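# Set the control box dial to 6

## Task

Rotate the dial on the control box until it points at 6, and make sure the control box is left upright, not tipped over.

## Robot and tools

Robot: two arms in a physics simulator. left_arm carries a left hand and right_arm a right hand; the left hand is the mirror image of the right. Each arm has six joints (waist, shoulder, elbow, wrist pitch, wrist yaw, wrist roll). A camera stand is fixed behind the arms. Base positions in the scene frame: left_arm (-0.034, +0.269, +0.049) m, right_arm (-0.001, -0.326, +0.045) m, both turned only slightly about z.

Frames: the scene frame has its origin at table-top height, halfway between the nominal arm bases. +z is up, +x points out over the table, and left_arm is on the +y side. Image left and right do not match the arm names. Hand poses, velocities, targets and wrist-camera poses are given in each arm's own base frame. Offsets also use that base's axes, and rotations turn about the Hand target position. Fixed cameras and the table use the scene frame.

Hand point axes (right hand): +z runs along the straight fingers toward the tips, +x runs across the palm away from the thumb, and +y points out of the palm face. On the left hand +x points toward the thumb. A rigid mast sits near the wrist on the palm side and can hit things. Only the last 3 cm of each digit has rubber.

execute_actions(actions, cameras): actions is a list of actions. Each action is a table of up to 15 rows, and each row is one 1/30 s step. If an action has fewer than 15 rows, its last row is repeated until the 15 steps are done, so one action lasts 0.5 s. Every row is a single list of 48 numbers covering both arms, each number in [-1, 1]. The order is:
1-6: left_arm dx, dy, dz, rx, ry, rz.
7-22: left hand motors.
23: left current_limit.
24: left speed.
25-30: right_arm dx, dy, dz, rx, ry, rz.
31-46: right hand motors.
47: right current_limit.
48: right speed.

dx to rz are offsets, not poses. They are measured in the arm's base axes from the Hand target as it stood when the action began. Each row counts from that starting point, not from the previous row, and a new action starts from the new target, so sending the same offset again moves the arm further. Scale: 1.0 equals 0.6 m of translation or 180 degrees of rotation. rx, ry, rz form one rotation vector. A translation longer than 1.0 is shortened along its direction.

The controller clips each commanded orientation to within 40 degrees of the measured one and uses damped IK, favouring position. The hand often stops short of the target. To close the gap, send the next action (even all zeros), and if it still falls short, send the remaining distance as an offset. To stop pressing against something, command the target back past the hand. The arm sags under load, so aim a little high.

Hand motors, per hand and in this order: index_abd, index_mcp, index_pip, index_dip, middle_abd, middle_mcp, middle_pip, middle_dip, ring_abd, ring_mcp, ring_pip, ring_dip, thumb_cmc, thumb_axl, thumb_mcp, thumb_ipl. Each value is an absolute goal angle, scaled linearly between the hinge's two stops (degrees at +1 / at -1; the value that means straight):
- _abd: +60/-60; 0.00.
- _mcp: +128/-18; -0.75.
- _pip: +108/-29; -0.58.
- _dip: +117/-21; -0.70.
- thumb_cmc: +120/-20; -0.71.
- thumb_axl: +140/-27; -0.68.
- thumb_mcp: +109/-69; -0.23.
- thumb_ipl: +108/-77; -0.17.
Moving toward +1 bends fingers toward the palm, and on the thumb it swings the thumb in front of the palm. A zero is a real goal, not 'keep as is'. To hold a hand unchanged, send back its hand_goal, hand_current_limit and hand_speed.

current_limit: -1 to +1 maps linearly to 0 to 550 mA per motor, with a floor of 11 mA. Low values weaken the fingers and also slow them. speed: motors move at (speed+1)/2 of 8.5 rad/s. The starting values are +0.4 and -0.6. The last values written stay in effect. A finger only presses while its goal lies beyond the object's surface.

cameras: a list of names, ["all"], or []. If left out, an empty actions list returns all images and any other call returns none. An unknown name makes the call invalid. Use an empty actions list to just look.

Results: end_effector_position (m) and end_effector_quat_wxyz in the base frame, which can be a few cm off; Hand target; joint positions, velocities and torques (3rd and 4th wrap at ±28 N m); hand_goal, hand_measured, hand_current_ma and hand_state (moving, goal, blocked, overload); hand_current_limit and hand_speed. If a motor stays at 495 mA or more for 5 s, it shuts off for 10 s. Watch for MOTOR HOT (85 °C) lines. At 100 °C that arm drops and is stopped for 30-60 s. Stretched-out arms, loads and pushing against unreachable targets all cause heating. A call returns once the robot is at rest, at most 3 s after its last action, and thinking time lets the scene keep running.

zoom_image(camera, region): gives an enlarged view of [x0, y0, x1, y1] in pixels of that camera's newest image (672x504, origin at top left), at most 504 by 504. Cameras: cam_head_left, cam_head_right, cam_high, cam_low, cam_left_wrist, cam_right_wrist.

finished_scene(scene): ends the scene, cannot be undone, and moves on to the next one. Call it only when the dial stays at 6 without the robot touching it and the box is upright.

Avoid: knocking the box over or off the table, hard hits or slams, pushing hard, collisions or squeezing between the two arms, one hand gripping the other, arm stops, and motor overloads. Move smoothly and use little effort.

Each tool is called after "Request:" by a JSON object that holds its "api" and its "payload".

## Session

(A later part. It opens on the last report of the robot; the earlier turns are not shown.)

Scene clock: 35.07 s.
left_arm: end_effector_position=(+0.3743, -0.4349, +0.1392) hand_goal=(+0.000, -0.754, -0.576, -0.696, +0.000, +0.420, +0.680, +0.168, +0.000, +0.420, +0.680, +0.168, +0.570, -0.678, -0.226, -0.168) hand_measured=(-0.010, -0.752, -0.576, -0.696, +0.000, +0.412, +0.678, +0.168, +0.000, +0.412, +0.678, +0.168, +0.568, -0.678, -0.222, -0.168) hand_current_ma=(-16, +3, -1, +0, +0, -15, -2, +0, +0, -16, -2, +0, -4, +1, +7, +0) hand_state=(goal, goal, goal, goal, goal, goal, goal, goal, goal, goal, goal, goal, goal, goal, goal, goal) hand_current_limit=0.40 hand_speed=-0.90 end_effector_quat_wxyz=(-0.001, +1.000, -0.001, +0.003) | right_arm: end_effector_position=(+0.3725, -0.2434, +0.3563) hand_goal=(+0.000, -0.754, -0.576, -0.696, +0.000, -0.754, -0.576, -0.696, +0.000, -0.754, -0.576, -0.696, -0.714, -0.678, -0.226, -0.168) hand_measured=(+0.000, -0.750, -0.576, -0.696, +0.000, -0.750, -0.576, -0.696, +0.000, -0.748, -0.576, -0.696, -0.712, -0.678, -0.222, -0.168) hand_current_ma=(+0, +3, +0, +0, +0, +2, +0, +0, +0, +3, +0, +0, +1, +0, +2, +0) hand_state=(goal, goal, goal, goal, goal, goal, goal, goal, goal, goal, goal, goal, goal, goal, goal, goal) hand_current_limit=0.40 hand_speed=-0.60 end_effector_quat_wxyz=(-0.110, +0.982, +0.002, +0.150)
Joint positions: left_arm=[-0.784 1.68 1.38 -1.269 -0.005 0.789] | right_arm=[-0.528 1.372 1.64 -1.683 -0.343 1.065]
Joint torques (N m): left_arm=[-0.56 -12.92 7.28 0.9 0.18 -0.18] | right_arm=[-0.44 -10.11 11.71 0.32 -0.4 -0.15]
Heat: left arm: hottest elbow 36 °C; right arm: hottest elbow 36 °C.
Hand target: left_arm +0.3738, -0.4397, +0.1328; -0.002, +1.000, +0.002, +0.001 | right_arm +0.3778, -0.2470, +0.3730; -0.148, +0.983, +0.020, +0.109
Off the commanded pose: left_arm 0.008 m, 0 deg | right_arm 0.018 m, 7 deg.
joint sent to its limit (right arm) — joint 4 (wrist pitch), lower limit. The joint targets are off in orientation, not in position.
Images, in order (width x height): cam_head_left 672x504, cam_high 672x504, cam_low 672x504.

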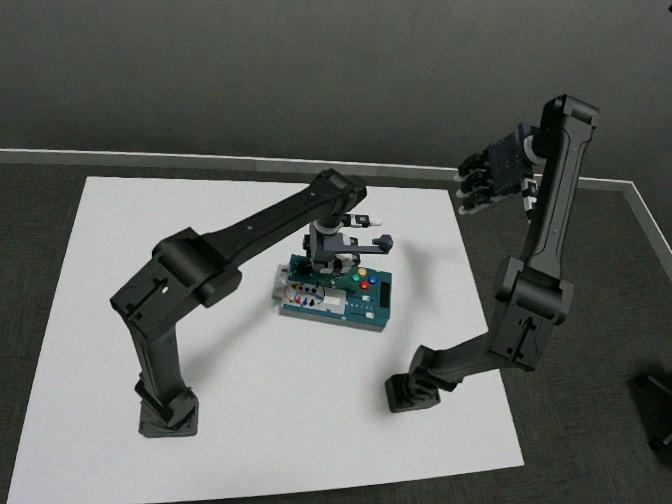

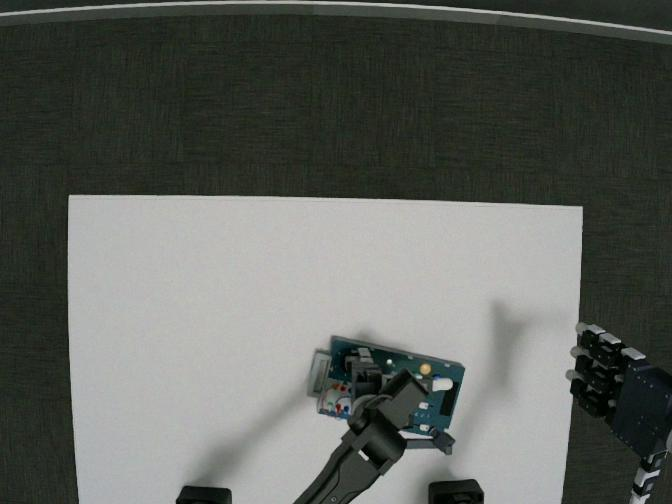

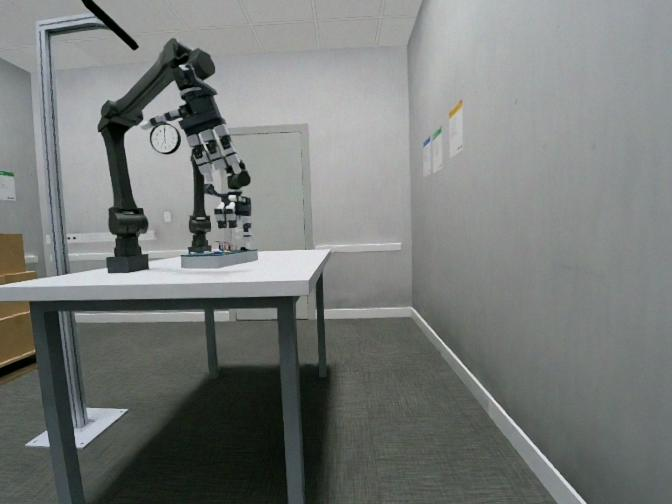

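Request:
{"api": "execute_actions", "payload": {"actions": [[[0,0,0,0,0,0,0.12,-0.754,-0.576,-0.696,0,0.42,0.68,0.168,0,0.42,0.68,0.168,0.571,-0.678,-0.226,-0.168,0.4,-0.9,0,0,0,0,0,0,0,-0.754,-0.576,-0.696,0,-0.754,-0.576,-0.696,0,-0.754,-0.576,-0.696,-0.714,-0.678,-0.226,-0.168,0.4,-0.6]]], "cameras": ["cam_low","cam_high","cam_head_left","cam_head_right"]}}

Request:
{"api": "zoom_image", "payload": {"camera": "cam_low", "region": [215, 230, 275, 270]}}

Request:
{"api": "zoom_image", "payload": {"camera": "cam_high", "region": [310, 320, 400, 390]}}

Request:
{"api": "zoom_image", "payload": {"camera": "cam_head_left", "region": [260, 230, 350, 300]}}

Scene clock: 51.47 s.
left_arm: end_effector_position=(+0.3762, -0.4359, +0.1386) hand_goal=(+0.120, -0.754, -0.576, -0.696, +0.000, +0.420, +0.680, +0.168, +0.000, +0.420, +0.680, +0.168, +0.570, -0.678, -0.226, -0.168) hand_measured=(+0.070, -0.750, -0.576, -0.696, +0.000, +0.412, +0.678, +0.168, +0.000, +0.412, +0.678, +0.168, +0.568, -0.678, -0.222, -0.168) hand_current_ma=(-126, +5, +0, +0, +0, -15, -2, +0, +0, -16, -2, +0, -4, +1, +7, +0) hand_state=(blocked, goal, goal, goal, goal, goal, goal, goal, goal, goal, goal, goal, goal, goal, goal, goal) hand_current_limit=0.40 hand_speed=-0.90 end_effector_quat_wxyz=(+0.000, +1.000, +0.000, +0.006) | right_arm: end_effector_position=(+0.3725, -0.2434, +0.3563) hand_goal=(+0.000, -0.754, -0.576, -0.696, +0.000, -0.754, -0.576, -0.696, +0.000, -0.754, -0.576, -0.696, -0.714, -0.678, -0.226, -0.168) hand_measured=(+0.000, -0.750, -0.576, -0.696, +0.000, -0.750, -0.576, -0.696, +0.000, -0.748, -0.576, -0.696, -0.712, -0.678, -0.222, -0.168) hand_current_ma=(+0, +3, +0, +0, +0, +2, +0, +0, +0, +3, +0, +0, +1, +0, +2, +0) hand_state=(goal, goal, goal, goal, goal, goal, goal, goal, goal, goal, goal, goal, goal, goal, goal, goal) hand_current_limit=0.40 hand_speed=-0.60 end_effector_quat_wxyz=(-0.110, +0.982, +0.002, +0.150)
Joint positions: left_arm=[-0.784 1.682 1.38 -1.261 -0.008 0.788] | right_arm=[-0.528 1.372 1.64 -1.683 -0.343 1.065]
Joint torques (N m): left_arm=[-0.73 -13.27 7.3 0.61 0.28 -0.18] | right_arm=[-0.26 -10.17 11.71 0.32 -0.41 -0.15]
Heat: left arm: hottest elbow 37 °C; right arm: hottest elbow 37 °C.
Hand target: left_arm +0.3738, -0.4396, +0.1327; -0.002, +1.000, +0.002, +0.001 | right_arm +0.3778, -0.2470, +0.3730; -0.148, +0.983, +0.020, +0.109
Off the commanded pose: left_arm 0.007 m, 1 deg | right_arm 0.018 m, 7 deg.
joint sent to its limit (right arm) — joint 4 (wrist pitch), lower limit. The joint targets are off in orientation, not in position.
Images, in order (width x height): cam_head_left 672x504, cam_head_right 672x504, cam_high 672x504, cam_low 672x504.

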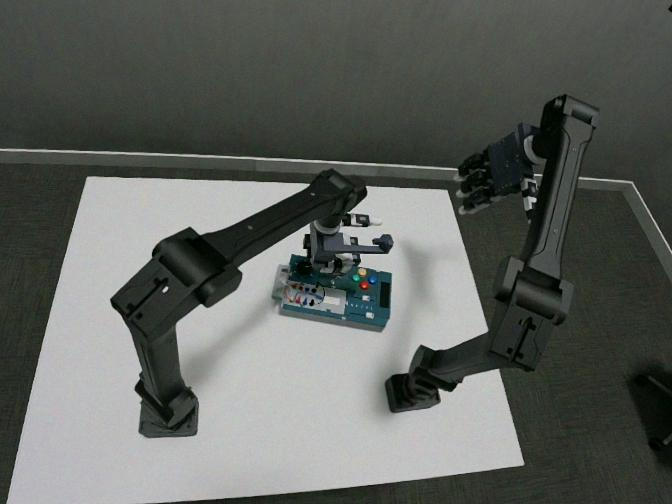

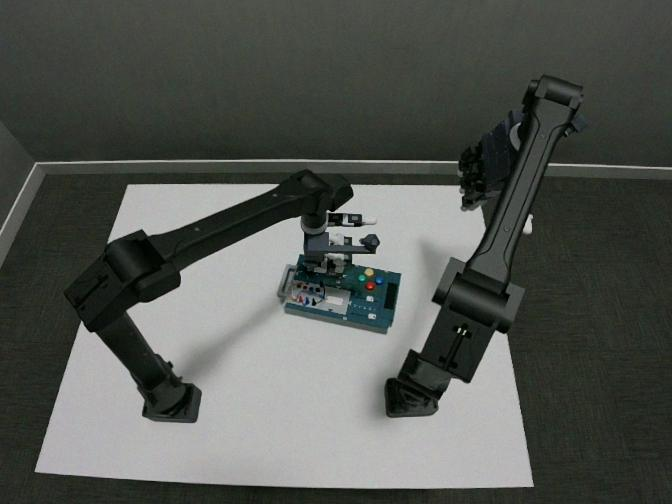

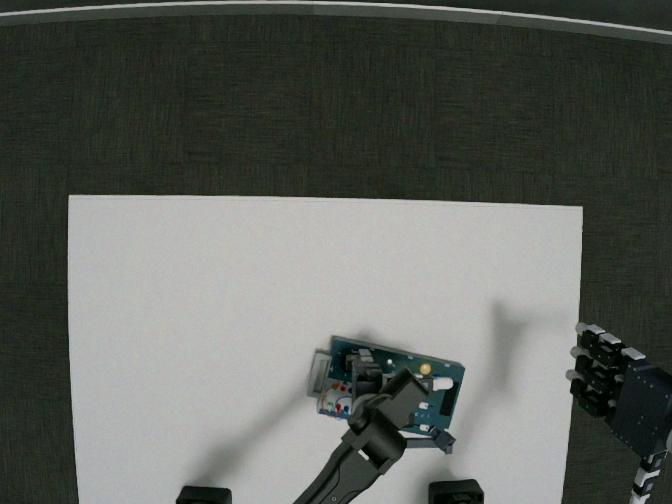

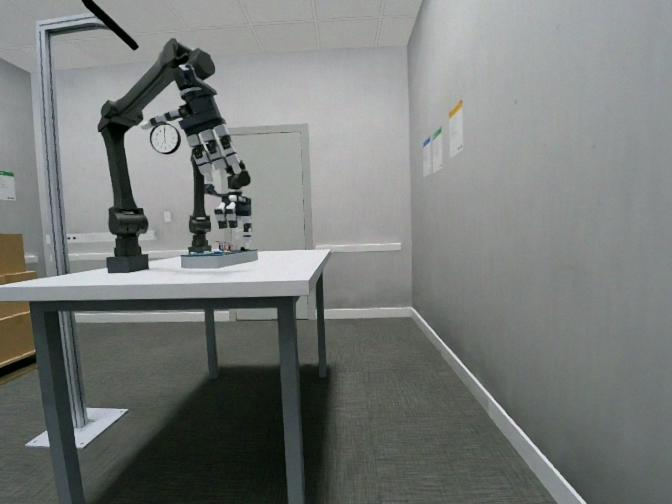

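Scaled by 8.400 from the camera's 672x504 image, which has a finer 960x720 frame.

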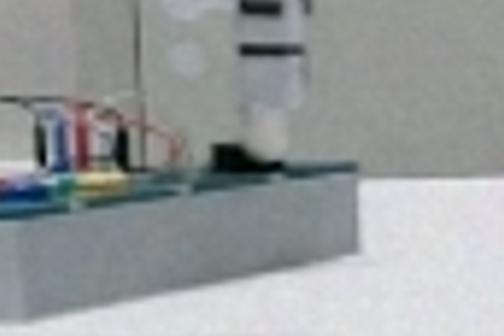

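Scaled by 5.600 from the camera's 672x504 image, which has a finer 960x720 frame.

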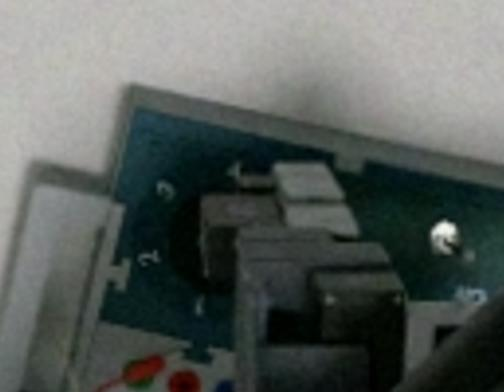

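Scaled by 5.600 from the camera's 672x504 image, which has a finer 960x720 frame.

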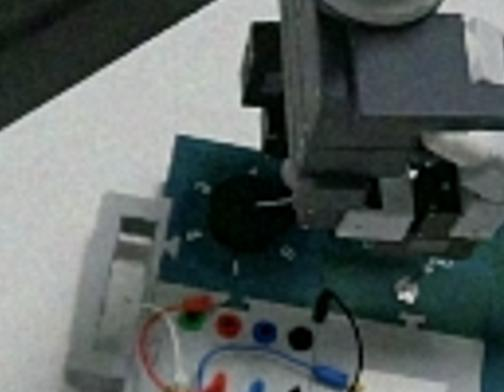

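Request:
{"api": "execute_actions", "payload": {"actions": [[[0,0,0,0,0,0,0.25,-0.754,-0.576,-0.696,0,0.42,0.68,0.168,0,0.42,0.68,0.168,0.571,-0.678,-0.226,-0.168,0.4,-0.9,0,0,0,0,0,0,0,-0.754,-0.576,-0.696,0,-0.754,-0.576,-0.696,0,-0.754,-0.576,-0.696,-0.714,-0.678,-0.226,-0.168,0.4,-0.6]]], "cameras": ["cam_low","cam_high","cam_head_left"]}}

Request:
{"api": "zoom_image", "payload": {"camera": "cam_head_left", "region": [260, 230, 350, 300]}}

Request:
{"api": "zoom_image", "payload": {"camera": "cam_low", "region": [215, 230, 275, 270]}}

Request:
{"api": "zoom_image", "payload": {"camera": "cam_high", "region": [310, 320, 400, 390]}}

Scene clock: 52.40 s.
left_arm: end_effector_position=(+0.3761, -0.4360, +0.1387) hand_goal=(+0.250, -0.754, -0.576, -0.696, +0.000, +0.420, +0.680, +0.168, +0.000, +0.420, +0.680, +0.168, +0.570, -0.678, -0.226, -0.168) hand_measured=(+0.244, -0.748, -0.574, -0.696, +0.000, +0.412, +0.678, +0.168, +0.000, +0.412, +0.678, +0.168, +0.568, -0.678, -0.222, -0.168) hand_current_ma=(-8, +13, +3, +0, +0, -15, -2, +0, +0, -16, -2, +0, -4, +1, +7, +0) hand_state=(goal, goal, goal, goal, goal, goal, goal, goal, goal, goal, goal, goal, goal, goal, goal, goal) hand_current_limit=0.40 hand_speed=-0.90 end_effector_quat_wxyz=(+0.000, +1.000, +0.000, +0.006) | right_arm: end_effector_position=(+0.3725, -0.2434, +0.3563) hand_goal=(+0.000, -0.754, -0.576, -0.696, +0.000, -0.754, -0.576, -0.696, +0.000, -0.754, -0.576, -0.696, -0.714, -0.678, -0.226, -0.168) hand_measured=(+0.000, -0.750, -0.576, -0.696, +0.000, -0.750, -0.576, -0.696, +0.000, -0.748, -0.576, -0.696, -0.712, -0.678, -0.222, -0.168) hand_current_ma=(+0, +3, +0, +0, +0, +2, +0, +0, +0, +3, +0, +0, +1, +0, +2, +0) hand_state=(goal, goal, goal, goal, goal, goal, goal, goal, goal, goal, goal, goal, goal, goal, goal, goal) hand_current_limit=0.40 hand_speed=-0.60 end_effector_quat_wxyz=(-0.110, +0.982, +0.002, +0.150)
Joint positions: left_arm=[-0.784 1.682 1.38 -1.261 -0.008 0.788] | right_arm=[-0.528 1.372 1.64 -1.683 -0.343 1.065]
Joint torques (N m): left_arm=[-0.79 -13.1 7.3 0.61 0.28 -0.18] | right_arm=[-0.32 -10.11 11.7 0.32 -0.4 -0.15]
Heat: left arm: hottest elbow 37 °C; right arm: hottest elbow 37 °C.
Hand target: left_arm +0.3738, -0.4397, +0.1327; -0.002, +1.000, +0.002, +0.001 | right_arm +0.3778, -0.2470, +0.3730; -0.148, +0.983, +0.020, +0.109
Off the commanded pose: left_arm 0.007 m, 1 deg | right_arm 0.018 m, 7 deg.
joint sent to its limit (right arm) — joint 4 (wrist pitch), lower limit. The joint targets are off in orientation, not in position.
Images, in order (width x height): cam_head_left 672x504, cam_high 672x504, cam_low 672x504.

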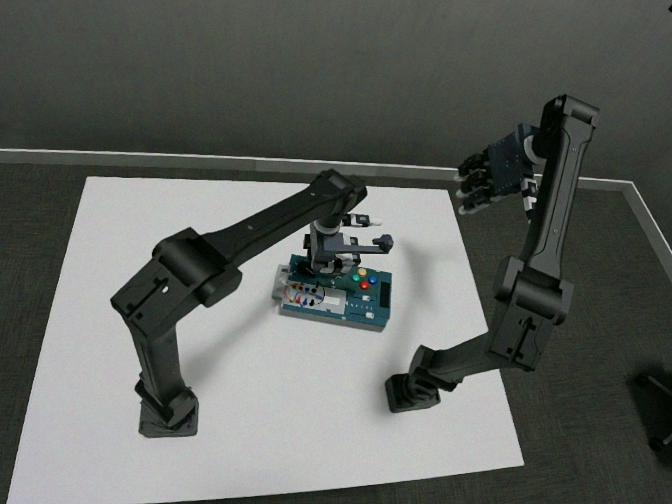

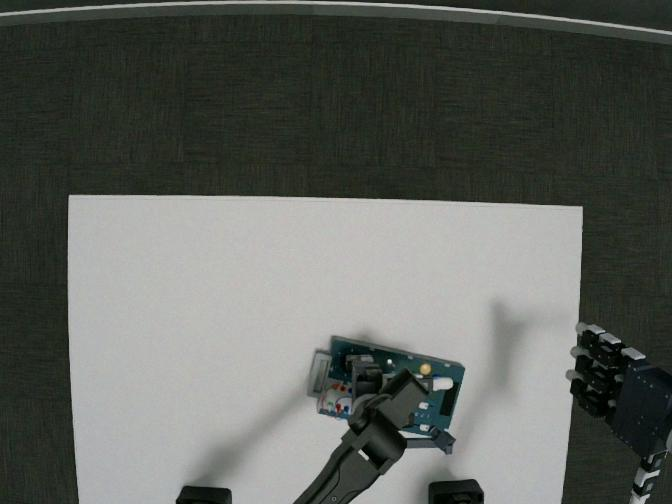

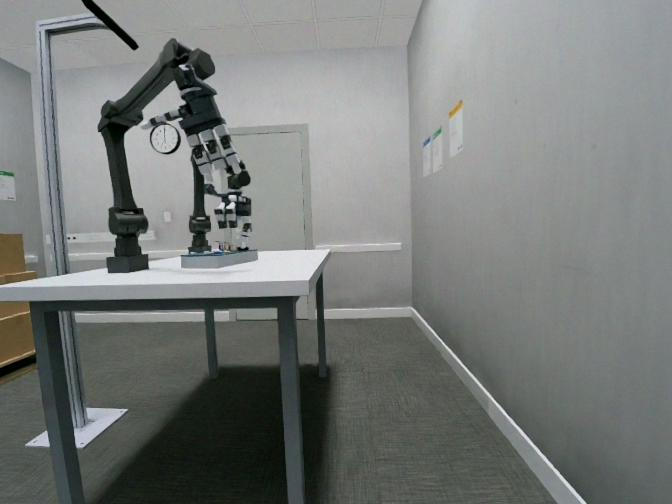

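Scaled by 5.600 from the camera's 672x504 image, which has a finer 960x720 frame.

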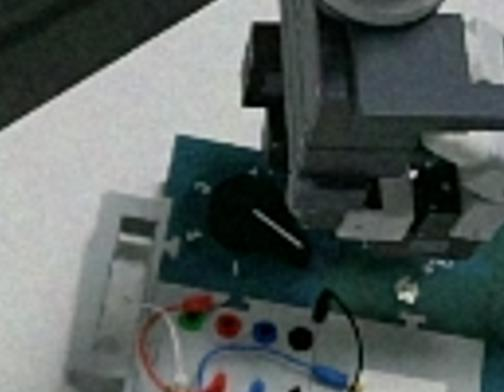

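Scaled by 8.400 from the camera's 672x504 image, which has a finer 960x720 frame.

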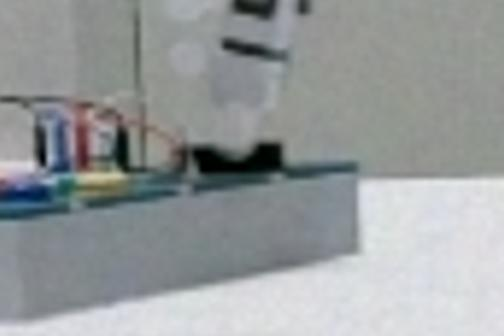

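Scaled by 5.600 from the camera's 672x504 image, which has a finer 960x720 frame.

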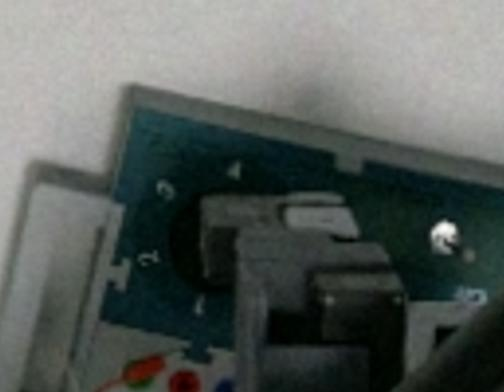

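Request:
{"api": "execute_actions", "payload": {"actions": [[[0,0,0.02,0,0,0,0.1,-0.754,-0.576,-0.696,0,0.42,0.68,0.168,0,0.42,0.68,0.168,0.571,-0.678,-0.226,-0.168,0.4,-0.8,0,0,0,0,0,0,0,-0.754,-0.576,-0.696,0,-0.754,-0.576,-0.696,0,-0.754,-0.576,-0.696,-0.714,-0.678,-0.226,-0.168,0.4,-0.6]],[[0.0,0,0.1,0,0,0,0.0,-0.754,-0.576,-0.696,0,0.42,0.68,0.168,0,0.42,0.68,0.168,0.571,-0.678,-0.226,-0.168,0.4,-0.8,0,0,0,0,0,0,0,-0.754,-0.576,-0.696,0,-0.754,-0.576,-0.696,0,-0.754,-0.576,-0.696,-0.714,-0.678,-0.226,-0.168,0.4,-0.6]],[[0.0,0.1,0.1,0,0,0,0.0,-0.754,-0.576,-0.696,0,0.42,0.68,0.168,0,0.42,0.68,0.168,0.571,-0.678,-0.226,-0.168,0.4,-0.8,0,0,0,0,0,0,0,-0.754,-0.576,-0.696,0,-0.754,-0.576,-0.696,0,-0.754,-0.576,-0.696,-0.714,-0.678,-0.226,-0.168,0.4,-0.6]],[[0.05,0.25,0.05,0,0,0,0.0,-0.754,-0.576,-0.696,0,0.42,0.68,0.168,0,0.42,0.68,0.168,0.571,-0.678,-0.226,-0.168,0.4,-0.8,0,0,0,0,0,0,0,-0.754,-0.576,-0.696,0,-0.754,-0.576,-0.696,0,-0.754,-0.576,-0.696,-0.714,-0.678,-0.226,-0.168,0.4,-0.6]]], "cameras": ["cam_high","cam_low","cam_head_left","cam_head_right"]}}

Request:
{"api": "zoom_image", "payload": {"camera": "cam_high", "region": [310, 330, 400, 400]}}

Request:
{"api": "zoom_image", "payload": {"camera": "cam_head_left", "region": [265, 245, 355, 315]}}

Scene clock: 55.57 s.
left_arm: end_effector_position=(+0.4016, -0.2255, +0.2860) hand_goal=(+0.000, -0.754, -0.576, -0.696, +0.000, +0.420, +0.680, +0.168, +0.000, +0.420, +0.680, +0.168, +0.570, -0.678, -0.226, -0.168) hand_measured=(+0.002, -0.752, -0.574, -0.694, +0.000, +0.412, +0.678, +0.168, +0.000, +0.412, +0.678, +0.168, +0.570, -0.678, -0.222, -0.168) hand_current_ma=(+2, +1, +3, +4, +0, -15, -2, +0, +0, -17, -2, +0, -1, +1, +8, +0) hand_state=(goal, goal, goal, goal, goal, goal, goal, goal, goal, goal, goal, goal, goal, goal, goal, goal) hand_current_limit=0.40 hand_speed=-0.80 end_effector_quat_wxyz=(-0.006, +1.000, +0.011, -0.003) | right_arm: end_effector_position=(+0.3725, -0.2434, +0.3563) hand_goal=(+0.000, -0.754, -0.576, -0.696, +0.000, -0.754, -0.576, -0.696, +0.000, -0.754, -0.576, -0.696, -0.714, -0.678, -0.226, -0.168) hand_measured=(+0.000, -0.750, -0.576, -0.696, +0.000, -0.750, -0.576, -0.696, +0.000, -0.748, -0.576, -0.696, -0.712, -0.678, -0.222, -0.168) hand_current_ma=(+0, +3, +0, +0, +0, +2, +0, +0, +0, +3, +0, +0, +1, +0, +2, +0) hand_state=(goal, goal, goal, goal, goal, goal, goal, goal, goal, goal, goal, goal, goal, goal, goal, goal) hand_current_limit=0.40 hand_speed=-0.60 end_effector_quat_wxyz=(-0.110, +0.982, +0.002, +0.150)
Joint positions: left_arm=[-0.361 1.398 1.449 -1.632 -0.009 1.187] | right_arm=[-0.528 1.372 1.64 -1.683 -0.343 1.065]
Joint torques (N m): left_arm=[-0.38 -9.64 9.33 0.14 0.32 0.08] | right_arm=[-0.32 -10.11 11.71 0.32 -0.39 -0.15]
Heat: left arm: hottest elbow 37 °C; right arm: hottest elbow 37 °C.
Hand target: left_arm +0.4038, -0.2296, +0.2947; -0.002, +1.000, +0.002, +0.001 | right_arm +0.3778, -0.2470, +0.3730; -0.148, +0.983, +0.020, +0.109
Off the commanded pose: left_arm 0.010 m, 1 deg | right_arm 0.018 m, 7 deg.
joint sent to its limit (right arm) — joint 4 (wrist pitch), lower limit. The joint targets are off in orientation, not in position.
Images, in order (width x height): cam_head_left 672x504, cam_head_right 672x504, cam_high 672x504, cam_low 672x504.

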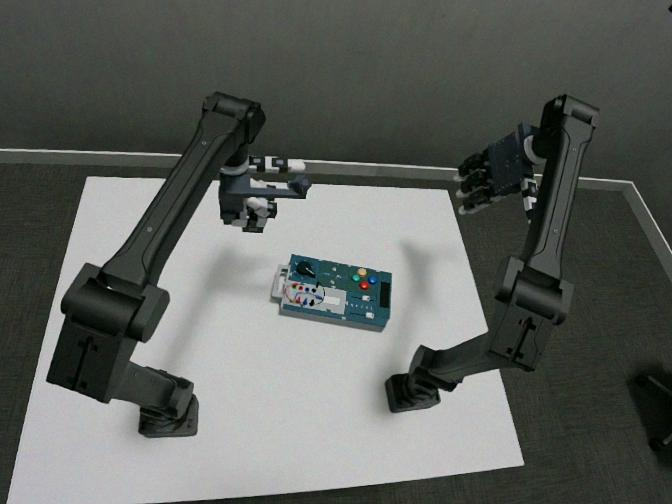

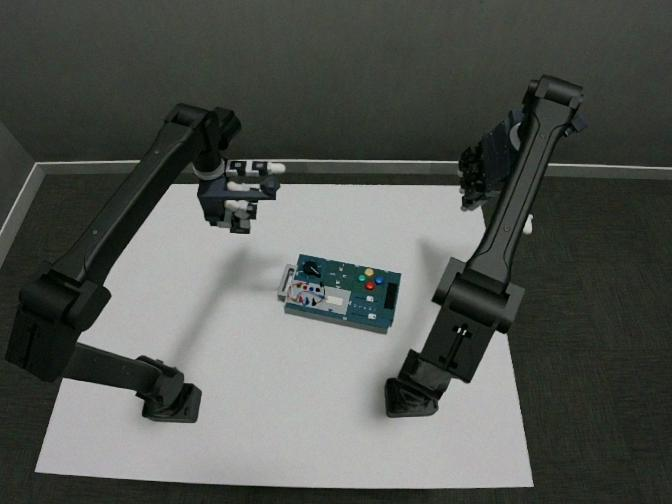

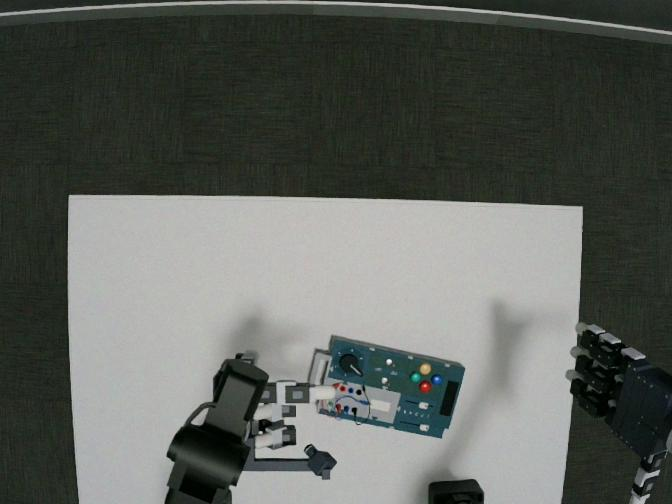

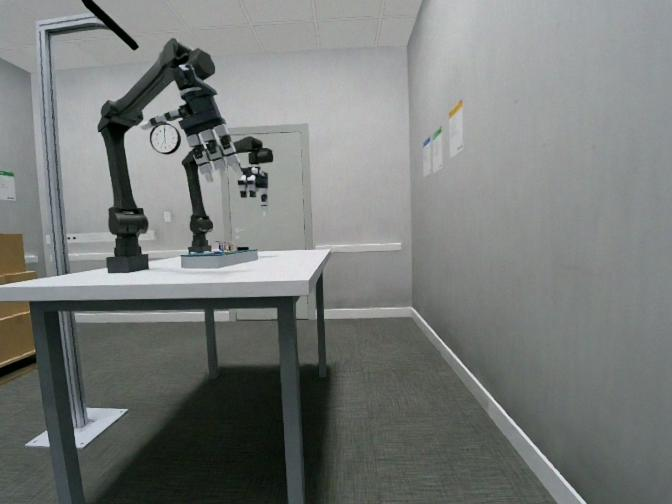

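Scaled by 5.600 from the camera's 672x504 image, which has a finer 960x720 frame.

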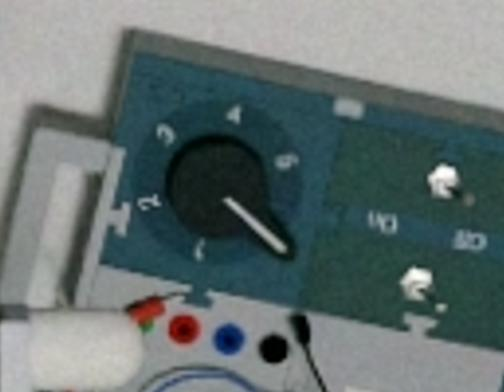

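Scaled by 5.600 from the camera's 672x504 image, which has a finer 960x720 frame.

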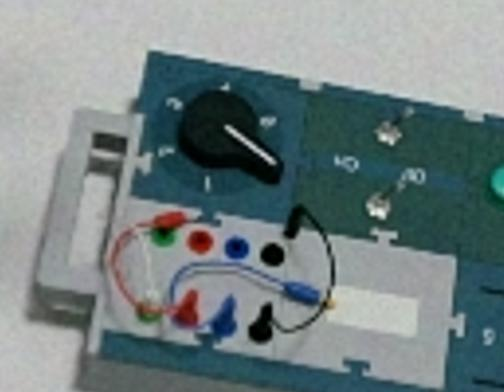

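Request:
{"api": "zoom_image", "payload": {"camera": "cam_high", "region": [330, 342, 370, 382]}}

Request:
{"api": "zoom_image", "payload": {"camera": "cam_head_left", "region": [285, 252, 325, 287]}}

Scaled by 12.600 from the camera's 672x504 image, which has a finer 960x720 frame.

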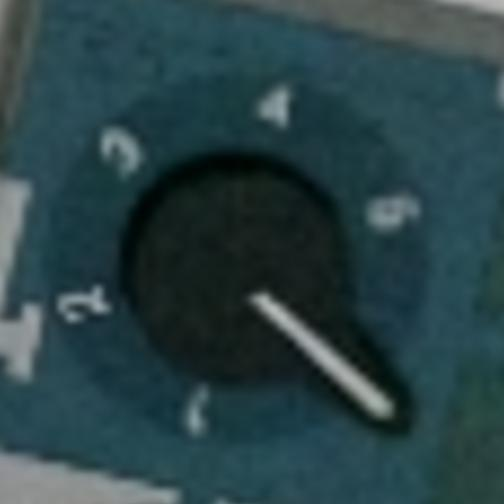

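Scaled by 12.600 from the camera's 672x504 image, which has a finer 960x720 frame.

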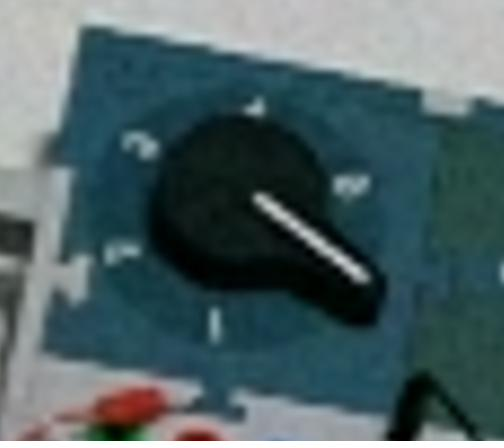

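Request:
{"api": "zoom_image", "payload": {"camera": "cam_head_right", "region": [295, 252, 335, 287]}}

Request:
{"api": "zoom_image", "payload": {"camera": "cam_high", "region": [352, 350, 368, 366]}}

Scaled by 12.600 from the camera's 672x504 image, which has a finer 960x720 frame.

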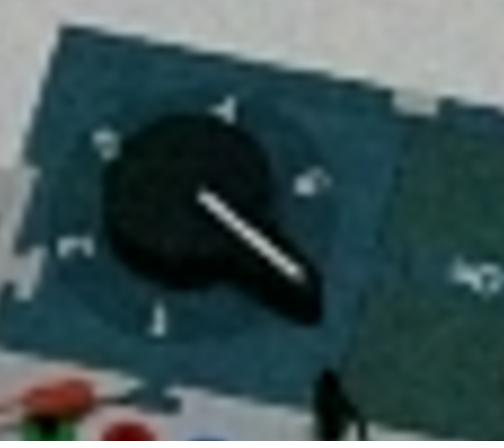

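Scaled by 31.500 from the camera's 672x504 image, which has a finer 960x720 frame.

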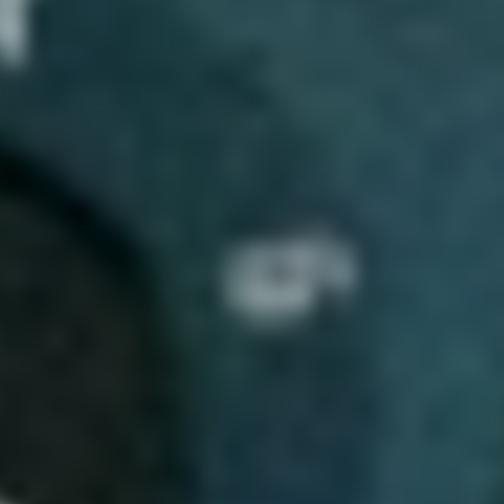

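Request:
{"api": "execute_actions", "payload": {"actions": [[[-0.03,-0.1,-0.06,0,0,0,0.0,-0.754,-0.576,-0.696,0,0.42,0.68,0.168,0,0.42,0.68,0.168,0.571,-0.678,-0.226,-0.168,0.4,-0.8,0,0,0,0,0,0,0,-0.754,-0.576,-0.696,0,-0.754,-0.576,-0.696,0,-0.754,-0.576,-0.696,-0.714,-0.678,-0.226,-0.168,0.4,-0.6]],[[-0.03,-0.1,-0.06,0,0,0,0.0,-0.754,-0.576,-0.696,0,0.42,0.68,0.168,0,0.42,0.68,0.168,0.571,-0.678,-0.226,-0.168,0.4,-0.8,0,0,0,0,0,0,0,-0.754,-0.576,-0.696,0,-0.754,-0.576,-0.696,0,-0.754,-0.576,-0.696,-0.714,-0.678,-0.226,-0.168,0.4,-0.6]]], "cameras": ["cam_left_wrist","cam_high"]}}

Scene clock: 58.20 s.
left_arm: end_effector_position=(+0.3600, -0.3490, +0.2202) hand_goal=(+0.000, -0.754, -0.576, -0.696, +0.000, +0.420, +0.680, +0.168, +0.000, +0.420, +0.680, +0.168, +0.570, -0.678, -0.226, -0.168) hand_measured=(+0.002, -0.752, -0.574, -0.694, +0.000, +0.412, +0.678, +0.168, +0.000, +0.412, +0.678, +0.168, +0.570, -0.678, -0.222, -0.168) hand_current_ma=(+2, +1, +3, +4, +0, -15, -2, +0, +0, -17, -2, +0, -1, +1, +8, +0) hand_state=(goal, goal, goal, goal, goal, goal, goal, goal, goal, goal, goal, goal, goal, goal, goal, goal) hand_current_limit=0.40 hand_speed=-0.80 end_effector_quat_wxyz=(-0.006, +1.000, -0.009, -0.005) | right_arm: end_effector_position=(+0.3725, -0.2434, +0.3563) hand_goal=(+0.000, -0.754, -0.576, -0.696, +0.000, -0.754, -0.576, -0.696, +0.000, -0.754, -0.576, -0.696, -0.714, -0.678, -0.226, -0.168) hand_measured=(+0.000, -0.750, -0.576, -0.696, +0.000, -0.750, -0.576, -0.696, +0.000, -0.748, -0.576, -0.696, -0.712, -0.678, -0.222, -0.168) hand_current_ma=(+0, +3, +0, +0, +0, +2, +0, +0, +0, +3, +0, +0, +1, +0, +2, +0) hand_state=(goal, goal, goal, goal, goal, goal, goal, goal, goal, goal, goal, goal, goal, goal, goal, goal) hand_current_limit=0.40 hand_speed=-0.60 end_effector_quat_wxyz=(-0.110, +0.982, +0.002, +0.150)
Joint positions: left_arm=[-0.662 1.476 1.358 -1.468 -0.004 0.926] | right_arm=[-0.528 1.372 1.64 -1.683 -0.343 1.065]
Joint torques (N m): left_arm=[0.21 -11.05 8.1 0.87 0.11 -0.2] | right_arm=[-0.32 -10.05 11.7 0.32 -0.41 -0.15]
Heat: left arm: hottest elbow 37 °C; right arm: hottest elbow 37 °C.
Hand target: left_arm +0.3679, -0.3496, +0.2227; -0.002, +1.000, +0.002, +0.001 | right_arm +0.3778, -0.2470, +0.3730; -0.148, +0.983, +0.020, +0.109
Off the commanded pose: left_arm 0.008 m, 1 deg | right_arm 0.018 m, 7 deg.
joint sent to its limit (right arm) — joint 4 (wrist pitch), lower limit. The joint targets are off in orientation, not in position.
Images, in order (width x height): cam_high 672x504, cam_left_wrist 672x504.

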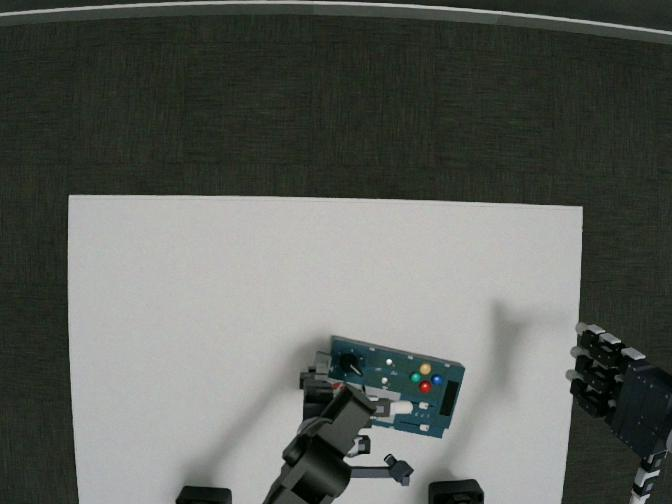

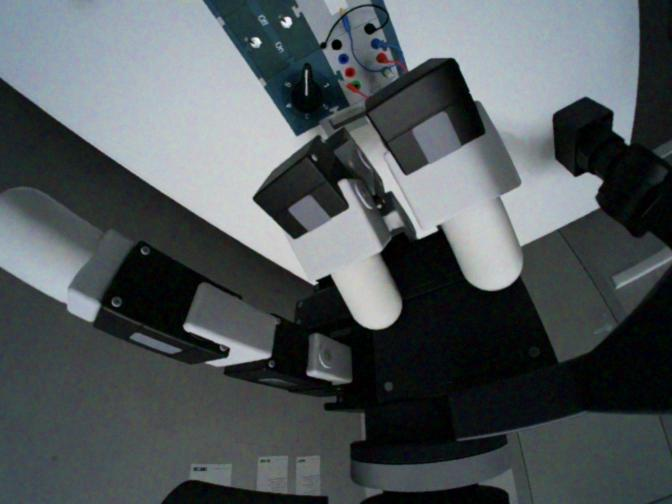

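Request:
{"api": "zoom_image", "payload": {"camera": "cam_left_wrist", "region": [270, 55, 350, 125]}}

Scaled by 6.300 from the camera's 672x504 image, which has a finer 960x720 frame.

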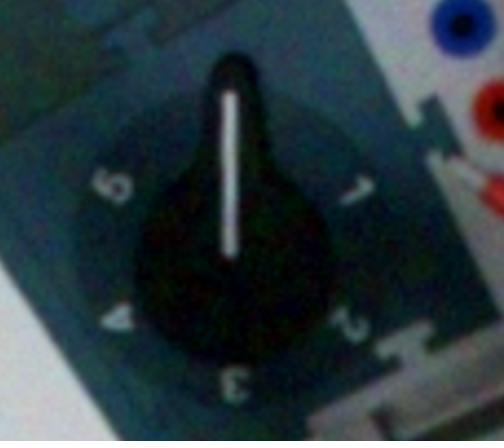

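Request:
{"api": "finished_scene", "payload": {"scene": 1}}

The scene is finished: the task was done.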